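# Hang the picture frame level on the screw

## Task

Get the picture frame hanging on the screw without help and sitting level, resting on the screw's shank (not its head) at its balance point; the loose display board has to remain standing on its own when you are done.

## Robot and tools

Robot: two arms, left_arm and right_arm, each with a two-finger gripper. Objects may occasionally get a brief nudge from outside. Nothing may end up off the table.

Frame: one scene frame for everything. Origin at table-top height, midway between the two arms' nominal bases. +z up, +x out over the table, +y toward left_arm (arm names do not match image sides). Real bases sit slightly off nominal; a BASES line, if present, gives them. Reported hand positions and orientations can be off by a few cm, more at long reach. Gripper axes: fingers point along the gripper's +z and close along its y. end_effector_position is the point between the pads, about 5 mm short of the fingertips.

Row format (used by every moving call): 16 numbers, always both arms even if one is idle: left_arm x, y, z, qw, qx, qy, qz, opening, then right_arm the same 8. x, y, z are an absolute target for end_effector_position in metres; qw, qx, qy, qz an absolute target for end_effector_quat_wxyz (w first), both in the scene frame. Opening runs -1 (closed) to +1 (fully open, 0.070 m); it is a target opening, not an offset. An arm meant to stay put should get the same full pose and opening every call, copied from the result before it stopped; to keep an orientation, repeat your own commanded quaternion, not the drifted reported one.

Tools:
- execute_actions(actions, cameras). actions is a list with one item or empty. [] = LOOK (returns state with pictures). {"rows": [[16 numbers],...], "steps": n}: up to 15 rows and n at most 15 steps of 1/30 s (default 15); one row per step, last row repeated. Refused if any target is over 0.6 m from that arm's last reported position along any gripper axis. {"steps": n} alone = wait up to 300 steps counted from the last result, including your reply time. Results come 5 steps before the action ends; those 5 run afterward. An action needs at least 5 steps. Pictures only with an empty list or when cameras asks.
- move(target, speed, blend, blocking, cameras). target: one 16-number row or a list of up to 15 rows (absolute poses, no 0.6 m limit). Straight paths, all ending together, at least 0.5 s, cut off at 10 s. speed in m/s, 0.002 to 2.2, default 0.25 (rotation up to twice that in rad/s); one value or one per target. blend in m rounds corners of a list (default 0 stops at each). blocking=false returns about 0.5 s after start. Openings of the first target are sent at start; later targets' openings are sent on arrival once all is at rest, pausing every arm. Result adds a "move:" line: done (within 3 mm and 2 degrees), off_target, moving, held or fault, plus limits (paced = pose clipped, held = steps withheld). done/off_target say nothing about contact. Paths do not avoid obstacles or the other arm; faster moves lag and stray more. Avoid paths passing near an arm's own base (shoulder posture can flip); go around it.
- wait(seconds 0 to 10, cameras): lets time pass, ends early if a move finishes.
- stop(cameras): brakes a running move; needs braking room. Fingers keep moving.
- zoom_image(camera, region [x0, y0, x1, y1] pixels, at most 504x504): closer look at that camera's latest image.
Call only when the frame truly hangs level on its own.

Cameras: cam_head_left, cam_head_right (fixed), cam_left_wrist, cam_right_wrist, all 896x504, with calibration given (K, distortion, T_world_to_cam). Wrist images can lag during motion.

Control behaviour: each step the commanded orientation is clipped to within 32 degrees of the measured one; inverse kinematics favours position. Joints ramp to at most 3 rad/s over 0.6 s. Elbows never lock straight. A wrist near the waist axis can make small moves swing the whole arm. Hand target in results is what the controller is driving toward. An arm blocked by an object keeps pushing until commanded away. A HELD last step keeps being retried.

Gripping: grip_measured uses the opening scale; there is a hidden offset up to about 1 mm. To grasp, command about 0.05 below the reading at first contact for full force (about 20 N per pad), less for a lighter hold. Closing from open takes about 1.0 s or more; fast closes can squeeze harder. Parts under about 2 mm wide get less force.

Safety: clearance check holds back commands bringing the arms too close (not finger-to-finger); do not let one gripper close on the other's fingers. Arm-to-arm hits or presses can fail the scene. Contact torque reaching a joint limit (waist, shoulder, elbow 21.6 N m; forearm roll, wrist pitch, wrist roll 7.52 N m; wrist motors only give about 4 N m) stops that arm 10 s. Motors heat when holding loads, stretched out or pushing unreachable poses; MOTOR HOT appears at 65 °C, and at 80 °C the arm drops and releases for 30 to 60 s. Avoid dropping things, releasing moving parts, slamming, hard hits and hard pushes; move smoothly. Approach contacts slowly and do not aim far past them. Keep the loose display board undisturbed so it stays upright.

Joint ranges (rad): waist -2.618 to 2.618, shoulder 0.000 to 3.140, elbow -2.967 to 0.000 (straight at -2.831), forearm roll -1.745 to 1.745, wrist pitch -1.220 to 1.220, wrist roll -2.094 to 2.094. Joint torque readings include arm weight, carry offsets and noise; positive means toward larger joint position.



Each tool is called after ">>>" as a command line: name --argument value for each argument, lists and objects as JSON in quotes; but a table of rows of numbers goes row by row, as --pt "numbers of a row", without its own name.

## Session

>>> execute_actions --actions '[]' --cameras '["all"]'

Scene clock: 0.00 s of 4500.00 s.
left_arm: end_effector_position=(+0.3510, +0.5999, +0.2155) grip_measured=+0.59 end_effector_quat_wxyz=(+0.247, -0.380, +0.744, +0.491) | right_arm: end_effector_position=(+0.3748, -0.3621, +0.2306) grip_measured=+0.98 end_effector_quat_wxyz=(+0.266, -0.127, +0.954, +0.046)
Joint positions: left_arm=[0.435 2.012 -1.399 1.391 1.016 -1.325 0.056] | right_arm=[-0.326 1.505 -1.187 0.405 0.93 -0.792 0.069]
Joint torques (N m): no reading
Motor temperatures (°C): left_arm=[31 31 32 33 36 30] | right_arm=[30 30 33 35 39 32]
Hand target: left_arm +0.3510, +0.5999, +0.2155; +0.247, -0.380, +0.744, +0.491 | right_arm +0.3748, -0.3621, +0.2306; +0.266, -0.127, +0.954, +0.046

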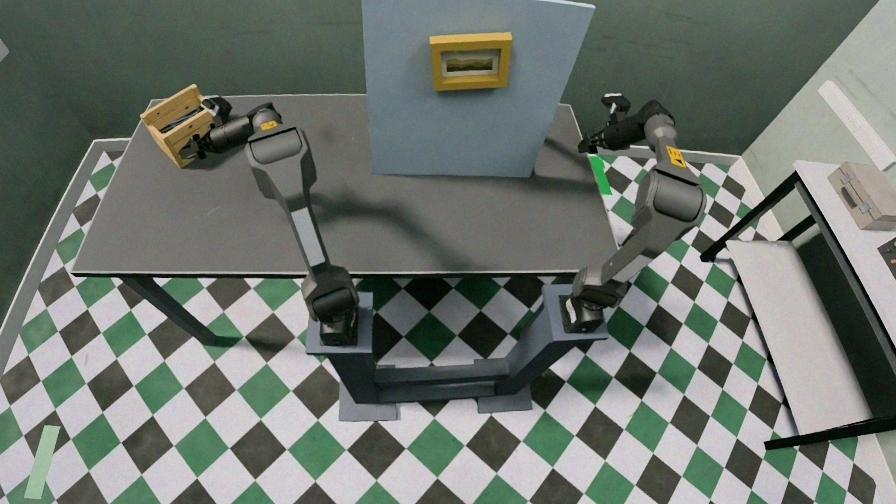

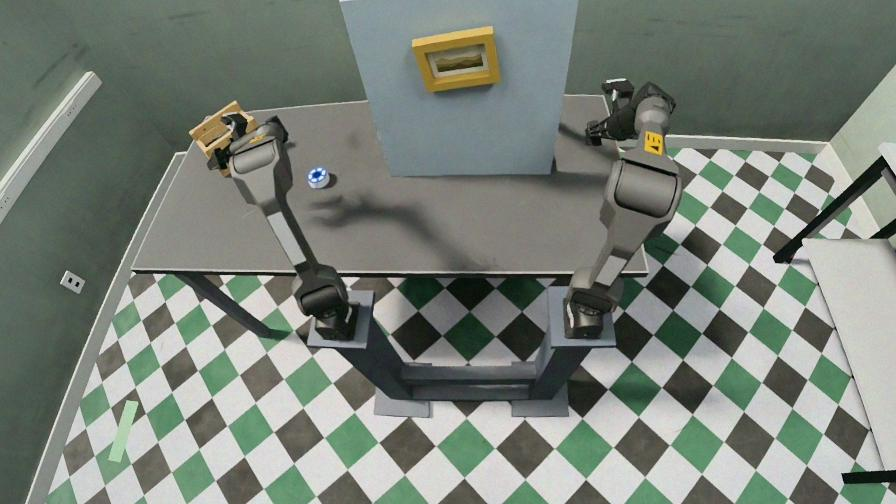

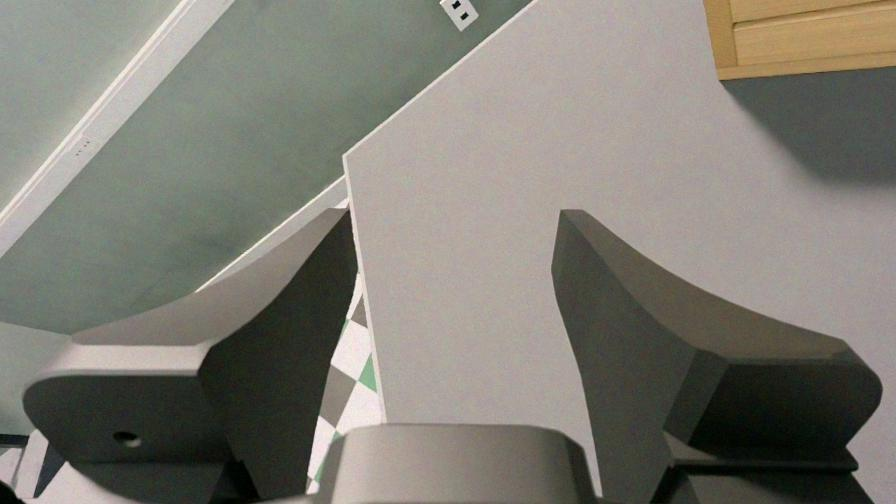

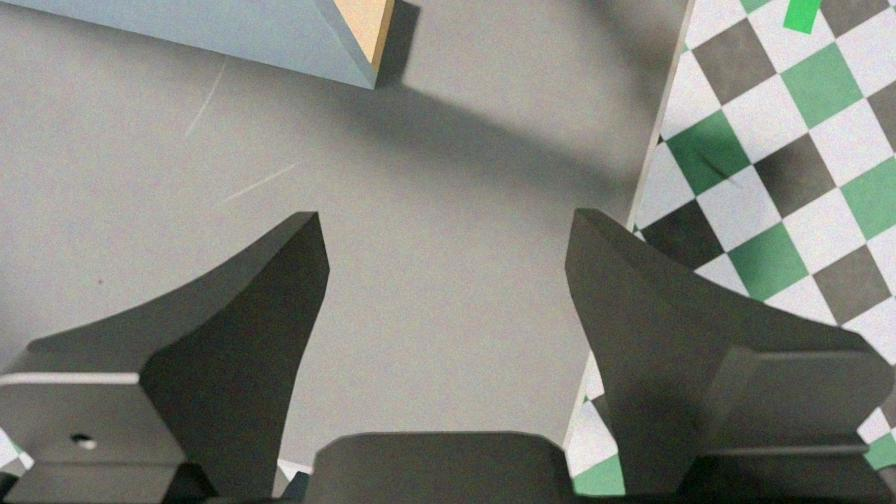

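>>> zoom_image --camera "cam_head_left" --region '[360, 0, 600, 180]'

>>> zoom_image --camera "cam_head_right" --region '[340, 0, 580, 180]'

>>> zoom_image --camera "cam_head_left" --region '[420, 20, 520, 100]'

>>> zoom_image --camera "cam_head_right" --region '[400, 15, 510, 100]'

>>> zoom_image --camera "cam_head_left" --region '[120, 70, 280, 190]'

Scaled by 2.100 from the camera's 896x504 image, which has a finer 1280x720 frame.

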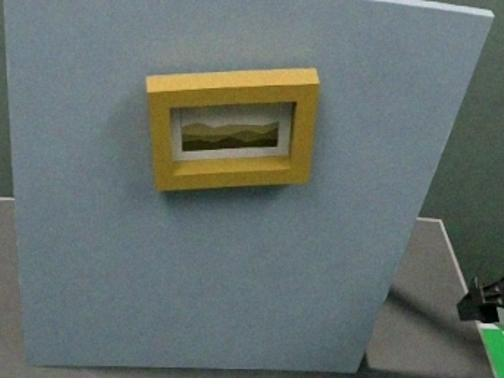

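Scaled by 2.100 from the camera's 896x504 image, which has a finer 1280x720 frame.

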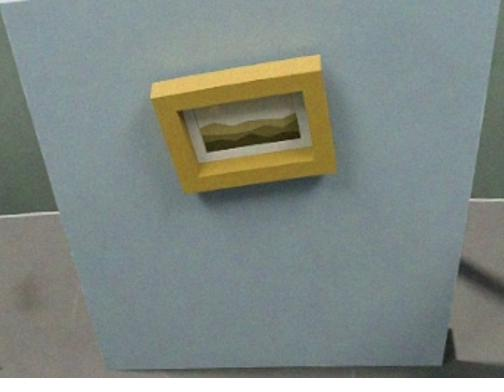

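Scaled by 5.040 from the camera's 896x504 image, which has a finer 1280x720 frame.

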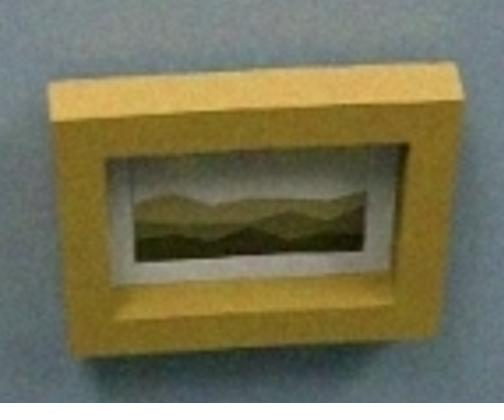

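Scaled by 4.582 from the camera's 896x504 image, which has a finer 1280x720 frame.

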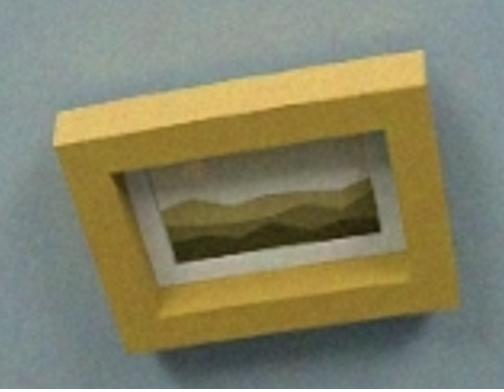

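Scaled by 3.150 from the camera's 896x504 image, which has a finer 1280x720 frame.

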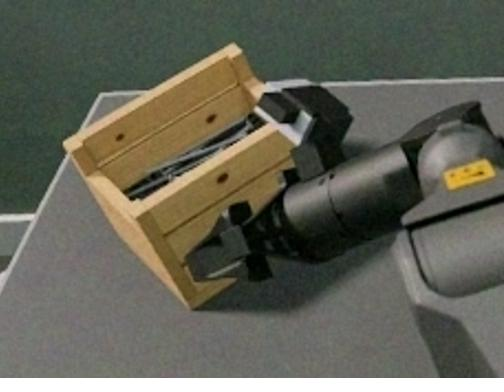

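>>> move --pt "0.33 0.55 0.40 0.247 -0.38 0.744 0.491 0.59 0.3748 -0.3621 0.2306 0.266 -0.127 0.954 0.046 0.98" --pt "0.42 0.25 0.426 0.634 0.311 0.311 -0.634 0.59 0.3748 -0.3621 0.2306 0.266 -0.127 0.954 0.046 0.98"

Scene clock: 17.83 s of 4500.00 s.
left_arm: end_effector_position=(+0.4198, +0.2502, +0.4263) grip_measured=+0.59 end_effector_quat_wxyz=(-0.504, +0.683, -0.038, +0.527) | right_arm: end_effector_position=(+0.3747, -0.3620, +0.2306) grip_measured=+0.98 end_effector_quat_wxyz=(+0.266, -0.127, +0.954, +0.046)
Joint positions: left_arm=[-0.478 1.549 -1.203 1.739 1.223 2.088 0.056] | right_arm=[-0.326 1.505 -1.187 0.405 0.931 -0.792 0.069]
Joint torques (N m): left_arm=[-0.76 -5.05 -3.01 0.75 0.13 -0.1] | right_arm=[-0.44 -4.23 -4.58 0.38 -0.26 0.23]
Motor temperatures (°C): left_arm=[31 32 33 33 36 30] | right_arm=[30 30 34 35 39 32]
Hand target: left_arm +0.4200, +0.2499, +0.4260; -0.504, +0.683, -0.038, +0.527 | right_arm +0.3748, -0.3621, +0.2306; +0.266, -0.127, +0.954, +0.046
Off the commanded pose: left_arm 0.000 m, 126 deg; orientation clipped | right_arm 0.000 m, 0 deg.
joint sent to its limit (left arm) — joint 4 (forearm roll), upper limit; joint 5 (wrist pitch), upper limit; joint 6 (wrist roll), upper limit.
Kept back: nothing.
move: off_target (left_arm); limits=paced
camera_calibration:
cam_left_wrist: T_world_to_cam=[[-0.457635, 0.49707, 0.737219, -0.242943], [-0.061157, -0.84477, 0.531623, 0.0110107], [0.887034, 0.198203, 0.416996, -0.478014], [0, 0, 0, 1]] pos_world=[0.313509, 0.224806, 0.372579]
cam_right_wrist: T_world_to_cam=[[0.230235, -0.972632, -0.0312969, -0.430475], [-0.966323, -0.232304, 0.1107, 0.246108], [-0.114941, 0.00475584, -0.993361, 0.392126], [0, 0, 0, 1]] pos_world=[0.382002, -0.363387, 0.348806]

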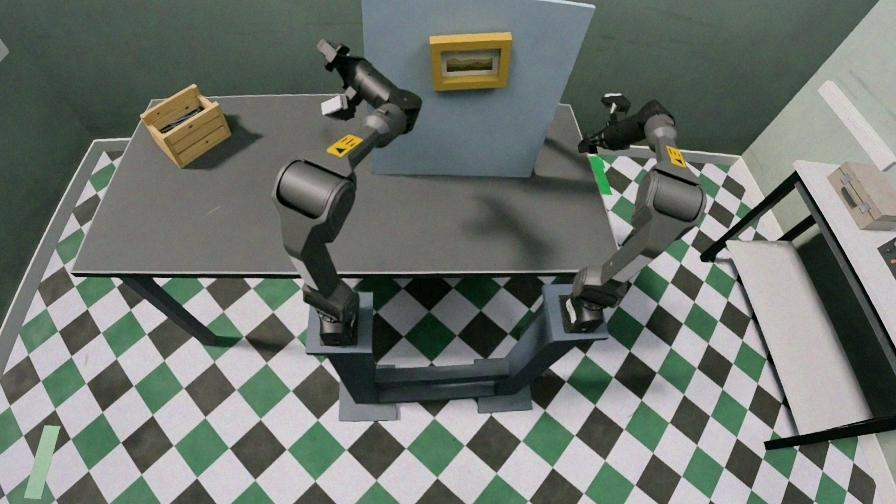

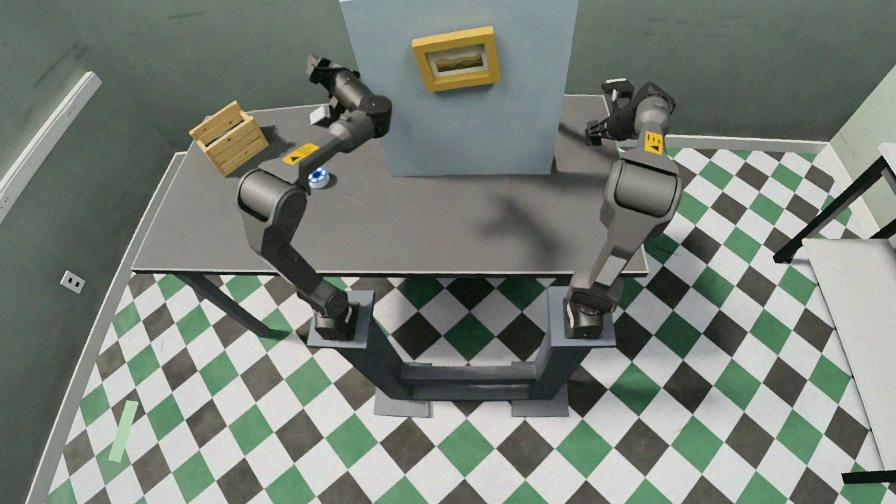

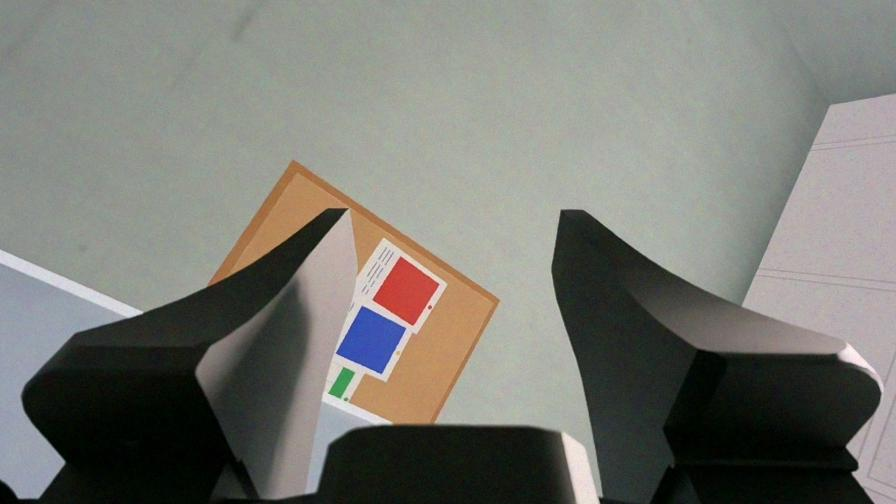

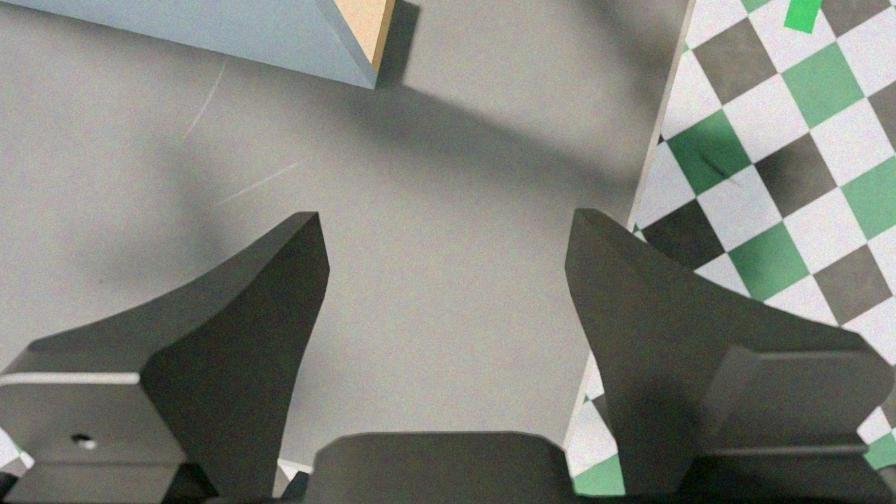

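>>> move --pt "0.30 0.20 0.55 0.324 0 0.946 0 0.59 0.3748 -0.3621 0.2306 0.266 -0.127 0.954 0.046 0.98" --pt "0.44 -0.06 0.58 0.324 0 0.946 0 0.59 0.3748 -0.3621 0.2306 0.266 -0.127 0.954 0.046 0.98"

Scene clock: 26.20 s of 4500.00 s.
left_arm: end_effector_position=(+0.4398, -0.0596, +0.5800) grip_measured=+0.59 end_effector_quat_wxyz=(+0.050, +0.210, -0.609, +0.763) | right_arm: end_effector_position=(+0.3747, -0.3620, +0.2306) grip_measured=+0.98 end_effector_quat_wxyz=(+0.266, -0.127, +0.954, +0.046)
Joint positions: left_arm=[-0.216 2.228 -2.797 1.738 -1.082 2.088 0.056] | right_arm=[-0.326 1.505 -1.187 0.405 0.931 -0.792 0.069]
Joint torques (N m): left_arm=[-0.98 -2.44 2.39 0.09 0.2 0.04] | right_arm=[-0.35 -4.35 -4.54 0.35 -0.32 0.18]
Motor temperatures (°C): left_arm=[31 32 33 33 36 30] | right_arm=[30 31 34 35 39 32]
Hand target: left_arm +0.4396, -0.0597, +0.5797; +0.051, +0.210, -0.609, +0.763 | right_arm +0.3748, -0.3621, +0.2306; +0.266, -0.127, +0.954, +0.046
Off the commanded pose: left_arm 0.000 m, 112 deg; orientation clipped | right_arm 0.000 m, 0 deg.
elbow stopped short (left arm): the move would have taken joint 3 (elbow) straighter than the controller allows.
joint sent to its limit (left arm) — joint 4 (forearm roll), upper limit; joint 6 (wrist roll), upper limit.
Kept back: nothing.
move: off_target (left_arm); limits=paced
camera_calibration:
cam_left_wrist: T_world_to_cam=[[0.328318, 0.229458, 0.916273, -0.658647], [-0.895243, 0.38496, 0.224379, 0.287177], [-0.301242, -0.893955, 0.33181, 0.00851483], [0, 0, 0, 1]] pos_world=[0.475904, 0.0481923, 0.536238]
cam_right_wrist: T_world_to_cam=[[0.230235, -0.972632, -0.0312969, -0.430475], [-0.966323, -0.232304, 0.1107, 0.246108], [-0.114941, 0.00475584, -0.993361, 0.392126], [0, 0, 0, 1]] pos_world=[0.382002, -0.363387, 0.348806]

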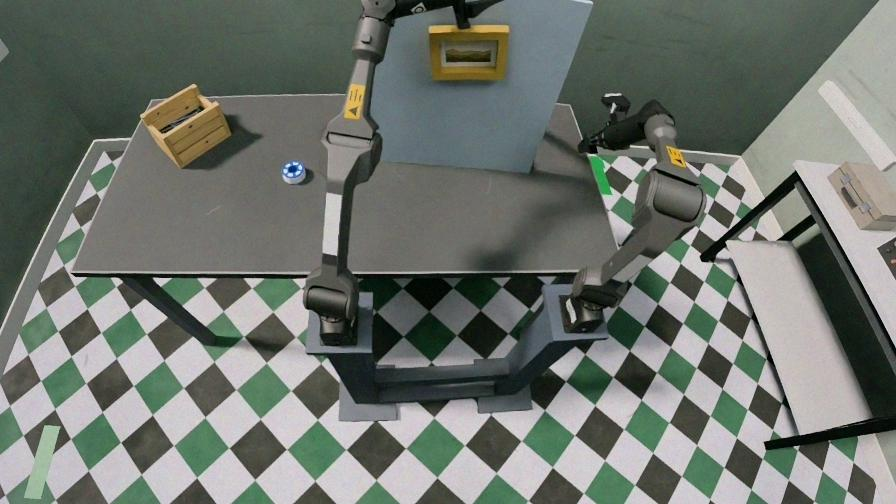

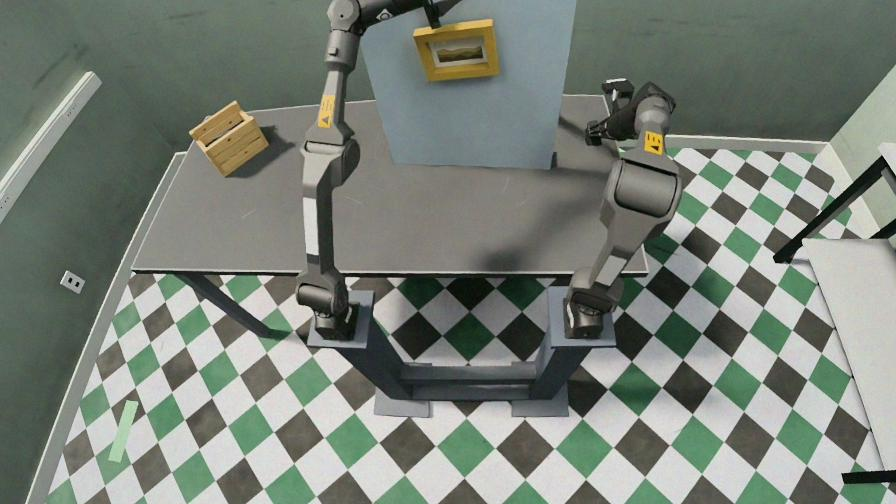

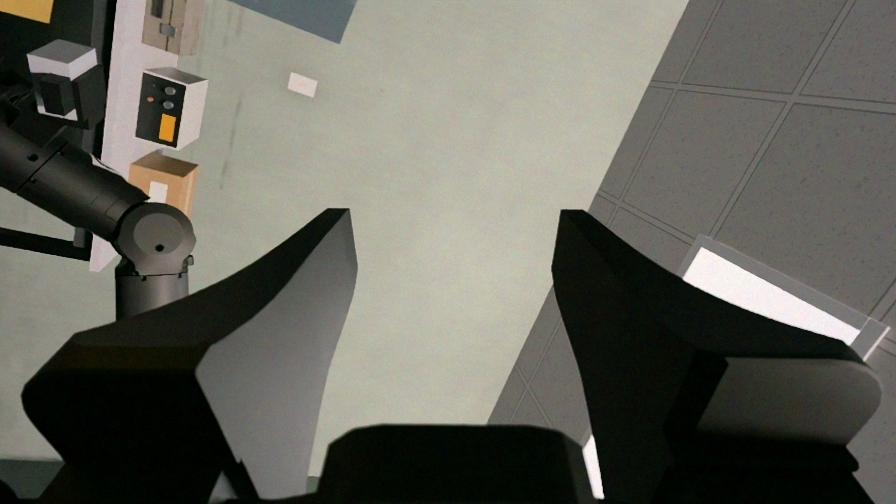

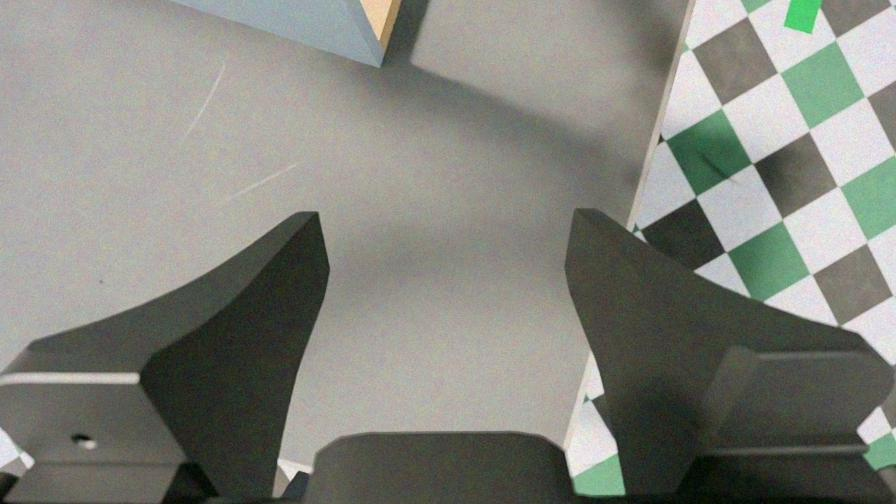

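>>> move --pt "0.30 0.10 0.58 0.05 0.21 -0.609 0.763 0.59 0.3748 -0.3621 0.2306 0.266 -0.127 0.954 0.046 0.98" --pt "0.28 0.2 0.45 0.686 0.632 -0.1227 0.338 0.59 0.3748 -0.3621 0.2306 0.266 -0.127 0.954 0.046 0.98" --cameras '["cam_head_left","cam_head_right"]'

>>> move --target '[0.28,0.22,0.45,0.5,0,0.866,0,0.59,0.3748,-0.3621,0.2306,0.266,-0.127,0.954,0.046,0.98]' --speed 0.5

Scene clock: 32.30 s of 4500.00 s.
left_arm: end_effector_position=(+0.2804, +0.1996, +0.4503) grip_measured=+0.59 end_effector_quat_wxyz=(+0.546, +0.614, +0.177, +0.542) | right_arm: end_effector_position=(+0.3747, -0.3620, +0.2306) grip_measured=+0.98 end_effector_quat_wxyz=(+0.266, -0.127, +0.954, +0.046)
Joint positions: left_arm=[0.68 0.918 -0.704 1.323 -1.217 0.709 0.056] | right_arm=[-0.326 1.505 -1.187 0.405 0.931 -0.792 0.069]
Joint torques (N m): left_arm=[-0.94 -2.07 -2.44 -0.98 -0.4 -0.04] | right_arm=[-0.34 -4.38 -4.52 0.32 -0.36 0.15]
Motor temperatures (°C): left_arm=[31 32 33 33 36 30] | right_arm=[30 31 34 35 39 32]
Hand target: left_arm +0.2804, +0.1994, +0.4501; +0.546, +0.614, +0.177, +0.542 | right_arm +0.3748, -0.3621, +0.2306; +0.266, -0.127, +0.954, +0.046
Off the commanded pose: left_arm 0.001 m, 45 deg; orientation clipped | right_arm 0.000 m, 0 deg.
joint sent to its limit (left arm) — joint 5 (wrist pitch), lower limit.
Kept back: nothing.
move: off_target (left_arm); limits=paced
Images, in order (width x height): cam_head_left 896x504, cam_head_right 896x504.

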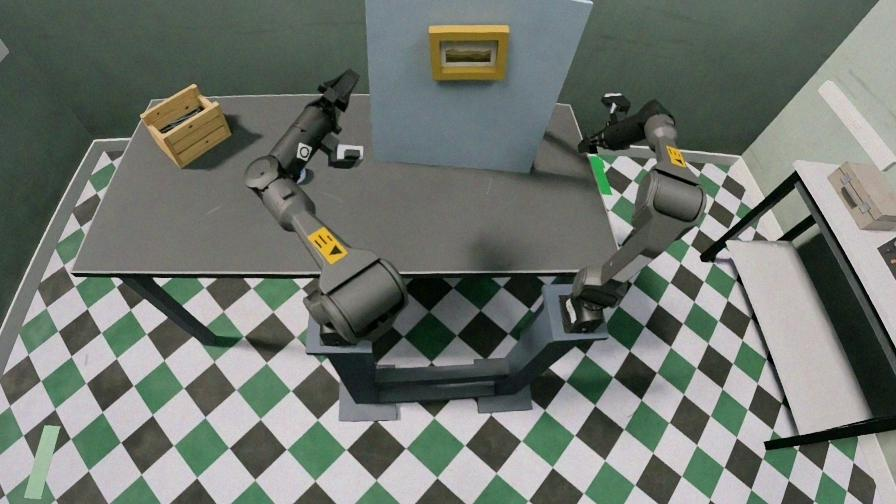

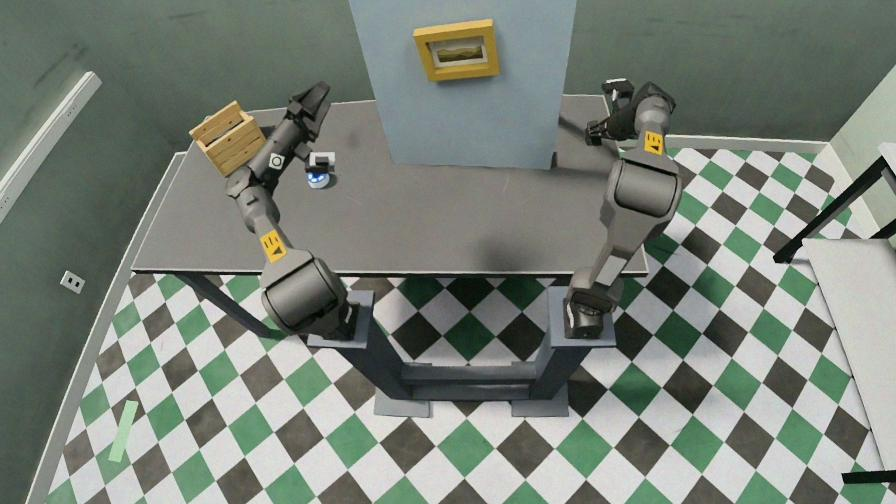

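Scene clock: 35.20 s of 4500.00 s.
left_arm: end_effector_position=(+0.2800, +0.2202, +0.4497) grip_measured=+0.59 end_effector_quat_wxyz=(+0.500, +0.000, +0.866, +0.000) | right_arm: end_effector_position=(+0.3747, -0.3620, +0.2306) grip_measured=+0.98 end_effector_quat_wxyz=(+0.266, -0.127, +0.954, +0.046)
Joint positions: left_arm=[-0.186 0.973 -1.36 0.196 1.015 -0.2 0.056] | right_arm=[-0.326 1.505 -1.187 0.405 0.931 -0.792 0.069]
Joint torques (N m): left_arm=[-0.54 -0.99 -3.11 0.19 -1.19 -0.19] | right_arm=[-0.3 -4.45 -4.53 0.31 -0.37 0.14]
Motor temperatures (°C): left_arm=[31 32 33 33 36 30] | right_arm=[30 31 34 35 39 32]
Hand target: left_arm +0.2800, +0.2200, +0.4500; +0.500, +0.000, +0.866, +0.000 | right_arm +0.3748, -0.3621, +0.2306; +0.266, -0.127, +0.954, +0.046
Off the commanded pose: left_arm 0.000 m, 0 deg | right_arm 0.000 m, 0 deg.
Kept back: nothing.
move: done
camera_calibration:
cam_left_wrist: T_world_to_cam=[[0.0144881, -0.999643, -0.0224521, 0.229698], [-0.899541, -0.00322618, -0.436825, 0.449568], [0.436596, 0.0265253, -0.899266, 0.39798], [0, 0, 0, 1]] pos_world=[0.22732, 0.22051, 0.559429]
cam_right_wrist: T_world_to_cam=[[0.230235, -0.972632, -0.0312969, -0.430475], [-0.966323, -0.232304, 0.1107, 0.246108], [-0.114941, 0.00475584, -0.993361, 0.392126], [0, 0, 0, 1]] pos_world=[0.382002, -0.363387, 0.348806]

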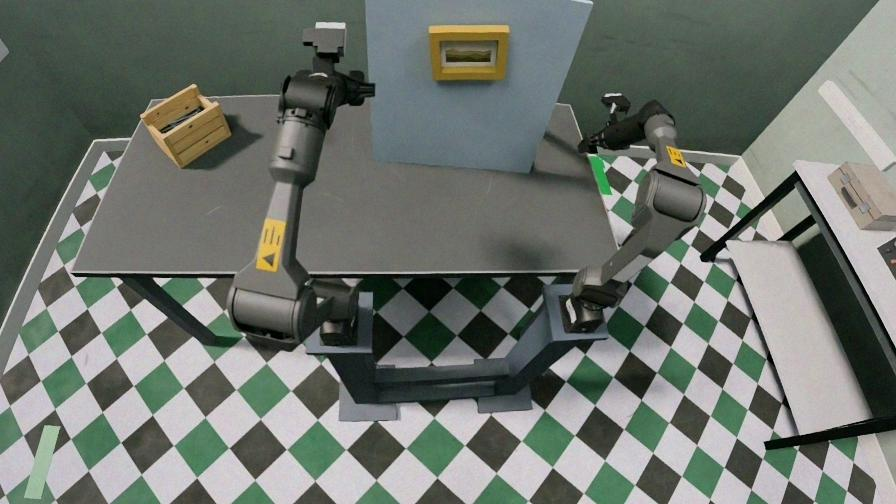

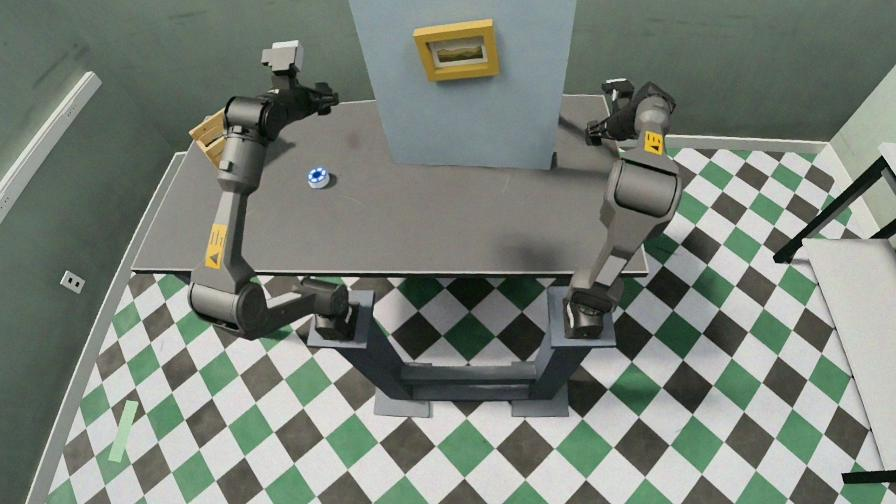

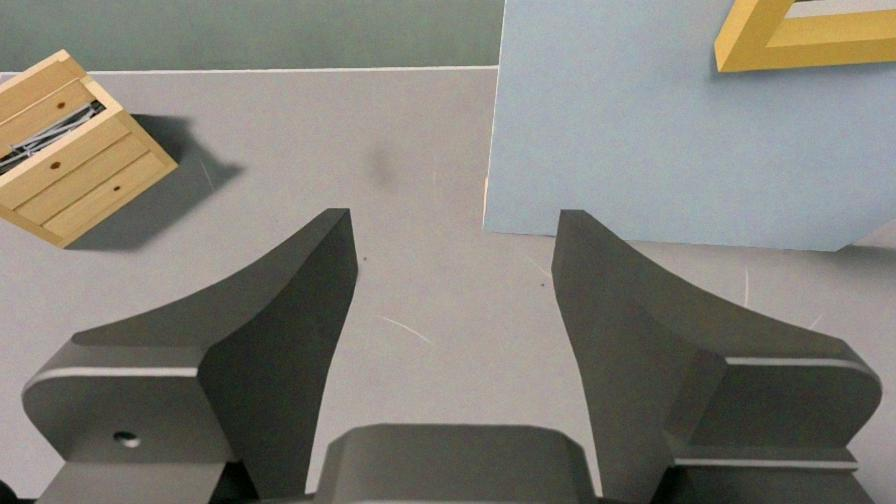

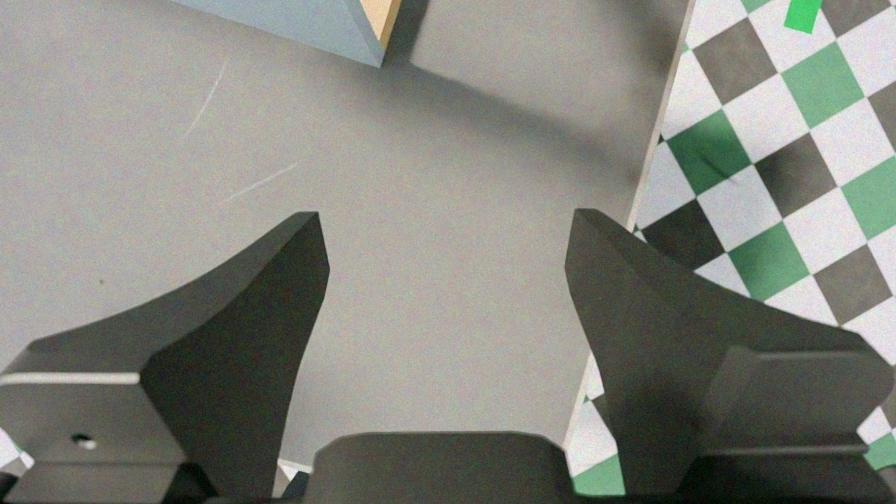

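>>> move --pt "0.30 0.05 0.60 0.324 0 0.946 0 0.59 0.3748 -0.3621 0.2306 0.266 -0.127 0.954 0.046 0.98" --pt "0.41 -0.03 0.62 0.324 0 0.946 0 0.59 0.3748 -0.3621 0.2306 0.266 -0.127 0.954 0.046 0.98"

Scene clock: 37.60 s of 4500.00 s.
left_arm: end_effector_position=(+0.4103, -0.0302, +0.6187) grip_measured=+0.59 end_effector_quat_wxyz=(+0.667, +0.058, +0.724, -0.167) | right_arm: end_effector_position=(+0.3747, -0.3620, +0.2306) grip_measured=+0.98 end_effector_quat_wxyz=(+0.266, -0.127, +0.954, +0.046)
Joint positions: left_arm=[-0.777 1.963 -2.796 0.534 1.048 -0.479 0.056] | right_arm=[-0.326 1.505 -1.187 0.405 0.931 -0.792 0.069]
Joint torques (N m): left_arm=[0.59 -8.09 -1.33 0.17 -1.14 0.03] | right_arm=[-0.29 -4.46 -4.49 0.3 -0.39 0.12]
Motor temperatures (°C): left_arm=[31 32 33 33 36 30] | right_arm=[30 31 34 35 39 32]
Hand target: left_arm +0.4097, -0.0297, +0.6193; +0.667, +0.058, +0.723, -0.167 | right_arm +0.3748, -0.3621, +0.2306; +0.266, -0.127, +0.954, +0.046
Off the commanded pose: left_arm 0.001 m, 51 deg; orientation clipped | right_arm 0.000 m, 0 deg.
elbow stopped short (left arm): the move would have taken joint 3 (elbow) straighter than the controller allows.
elbow read too straight (left arm): the controller reads joint 3 (elbow) straighter than it allows; while it does, the hand can move without a command.
Kept back: nothing.
move: off_target (left_arm); limits=paced
camera_calibration:
cam_left_wrist: T_world_to_cam=[[-0.285416, -0.946307, 0.151791, -0.00179278], [-0.616529, 0.0600275, -0.785041, 0.741081], [0.733778, -0.317647, -0.600558, 0.182591], [0, 0, 0, 1]] pos_world=[0.322404, 0.0118178, 0.691707]
cam_right_wrist: T_world_to_cam=[[0.230235, -0.972632, -0.0312969, -0.430475], [-0.966323, -0.232304, 0.1107, 0.246108], [-0.114941, 0.00475584, -0.993361, 0.392126], [0, 0, 0, 1]] pos_world=[0.382002, -0.363387, 0.348806]

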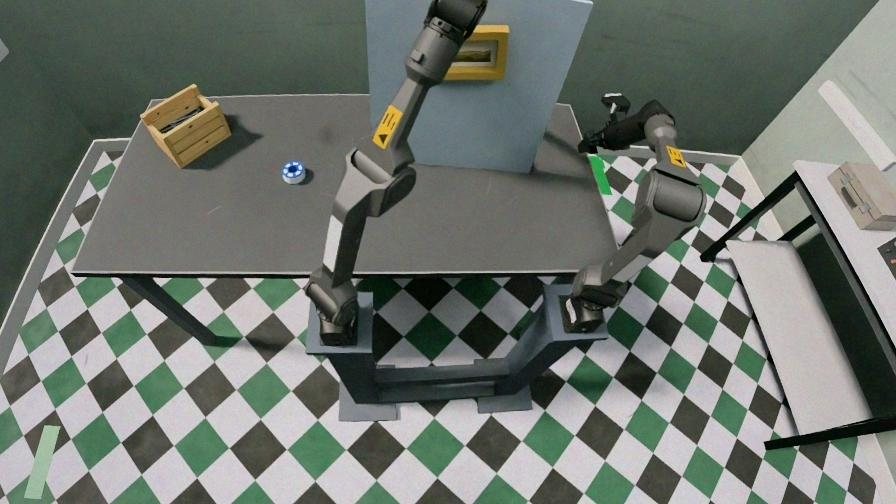

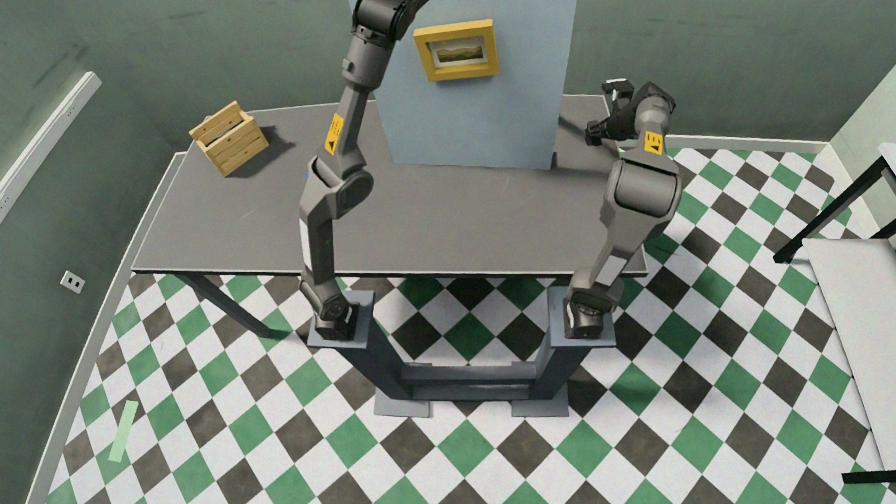

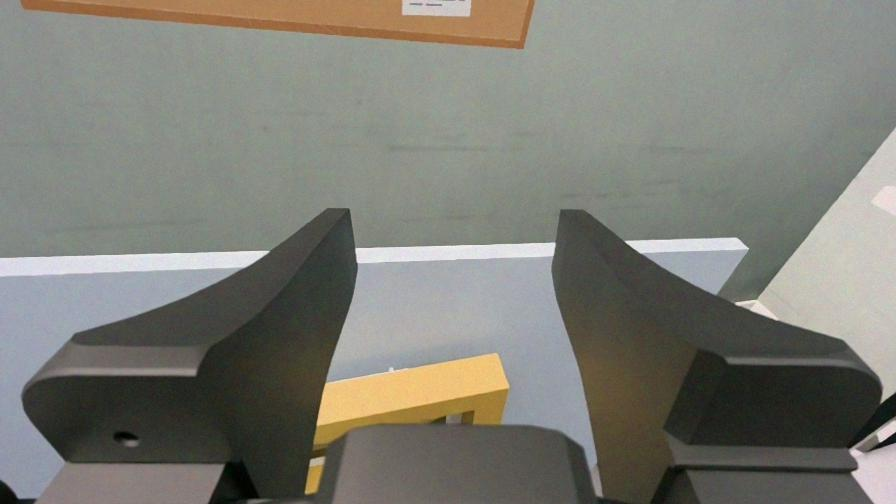

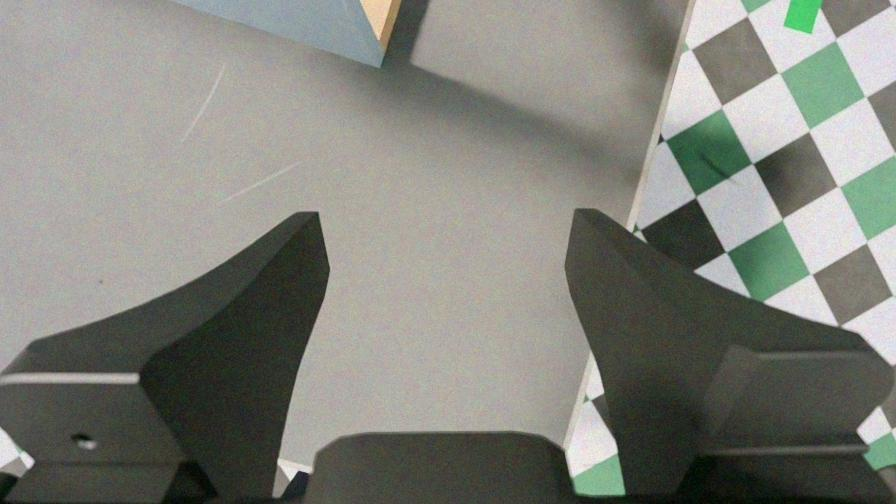

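>>> zoom_image --camera "cam_left_wrist" --region '[310, 320, 530, 440]'

Scaled by 2.291 from the camera's 896x504 image, which has a finer 1280x720 frame.

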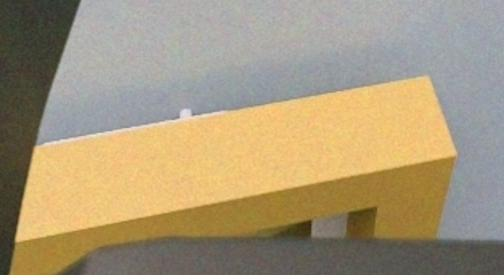

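>>> move --pt "0.33 0.0 0.53 0.324 0 0.946 0 0.59 0.3748 -0.3621 0.2306 0.266 -0.127 0.954 0.046 0.98" --pt "0.395 -0.04 0.51 0.324 0 0.946 0 0.59 0.3748 -0.3621 0.2306 0.266 -0.127 0.954 0.046 0.98" --cameras '["cam_left_wrist","cam_head_right"]'

>>> zoom_image --camera "cam_left_wrist" --region '[300, 200, 600, 440]'

Scene clock: 40.93 s of 4500.00 s.
left_arm: end_effector_position=(+0.3952, -0.0405, +0.5089) grip_measured=+0.59 end_effector_quat_wxyz=(+0.516, +0.044, +0.846, -0.128) | right_arm: end_effector_position=(+0.3747, -0.3620, +0.2306) grip_measured=+0.98 end_effector_quat_wxyz=(+0.266, -0.127, +0.954, +0.046)
Joint positions: left_arm=[-0.823 1.844 -2.423 0.509 1.223 -0.63 0.056] | right_arm=[-0.326 1.505 -1.187 0.405 0.931 -0.792 0.069]
Joint torques (N m): left_arm=[0 -8.1 -1.99 0.35 -0.52 -0.08] | right_arm=[-0.29 -4.54 -4.51 0.28 -0.41 0.11]
Motor temperatures (°C): left_arm=[31 32 33 33 36 30] | right_arm=[30 31 34 35 39 32]
Hand target: left_arm +0.3949, -0.0398, +0.5096; +0.517, +0.044, +0.845, -0.128 | right_arm +0.3748, -0.3621, +0.2306; +0.266, -0.127, +0.954, +0.046
Off the commanded pose: left_arm 0.001 m, 29 deg | right_arm 0.000 m, 0 deg.
elbow stopped short (left arm): the move would have taken joint 3 (elbow) straighter than the controller allows.
joint sent to its limit (left arm) — joint 5 (wrist pitch), upper limit.
Kept back: nothing.
move: off_target (left_arm)
camera_calibration:
cam_left_wrist: T_world_to_cam=[[-0.192049, -0.9698, 0.150347, -0.0363067], [-0.867253, 0.0960069, -0.488523, 0.595792], [0.459335, -0.22421, -0.859501, 0.368444], [0, 0, 0, 1]] pos_world=[0.340491, -0.00980173, 0.613195]
Images, in order (width x height): cam_head_right 896x504, cam_left_wrist 896x504.

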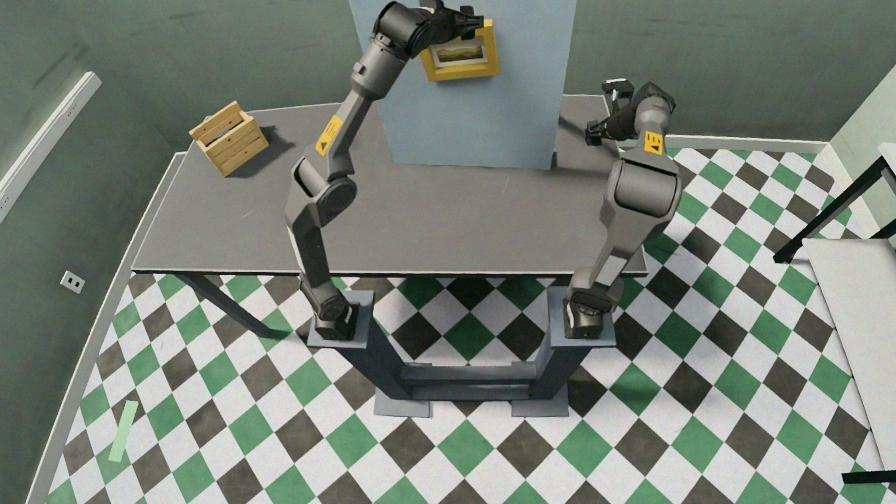

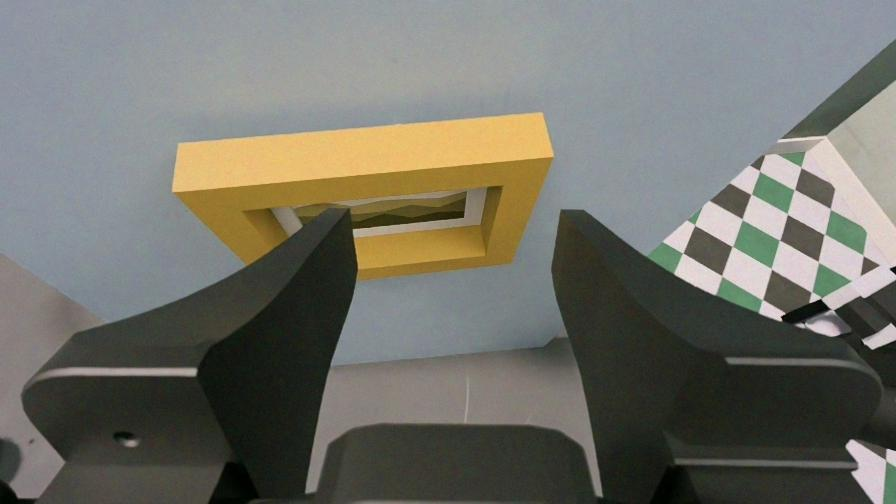

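Scaled by 1.680 from the camera's 896x504 image, which has a finer 1280x720 frame.

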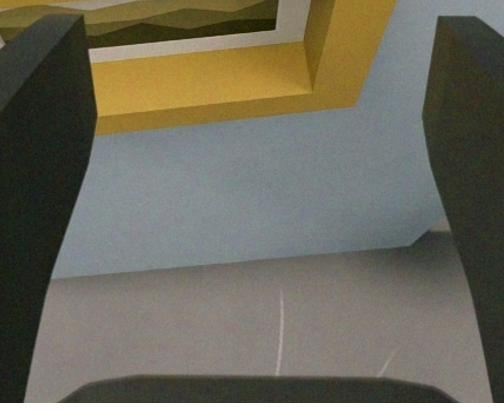

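>>> zoom_image --camera "cam_left_wrist" --region '[160, 90, 380, 210]'

>>> zoom_image --camera "cam_left_wrist" --region '[340, 80, 560, 200]'

Scaled by 2.291 from the camera's 896x504 image, which has a finer 1280x720 frame.

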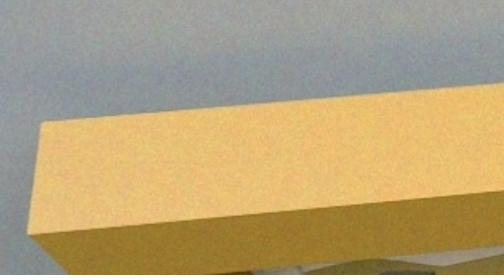

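Scaled by 2.291 from the camera's 896x504 image, which has a finer 1280x720 frame.

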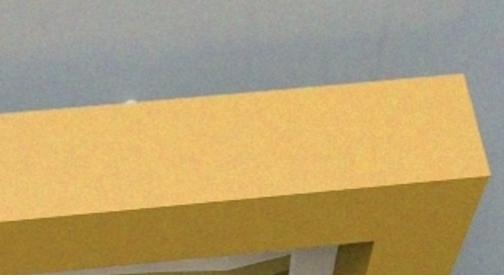

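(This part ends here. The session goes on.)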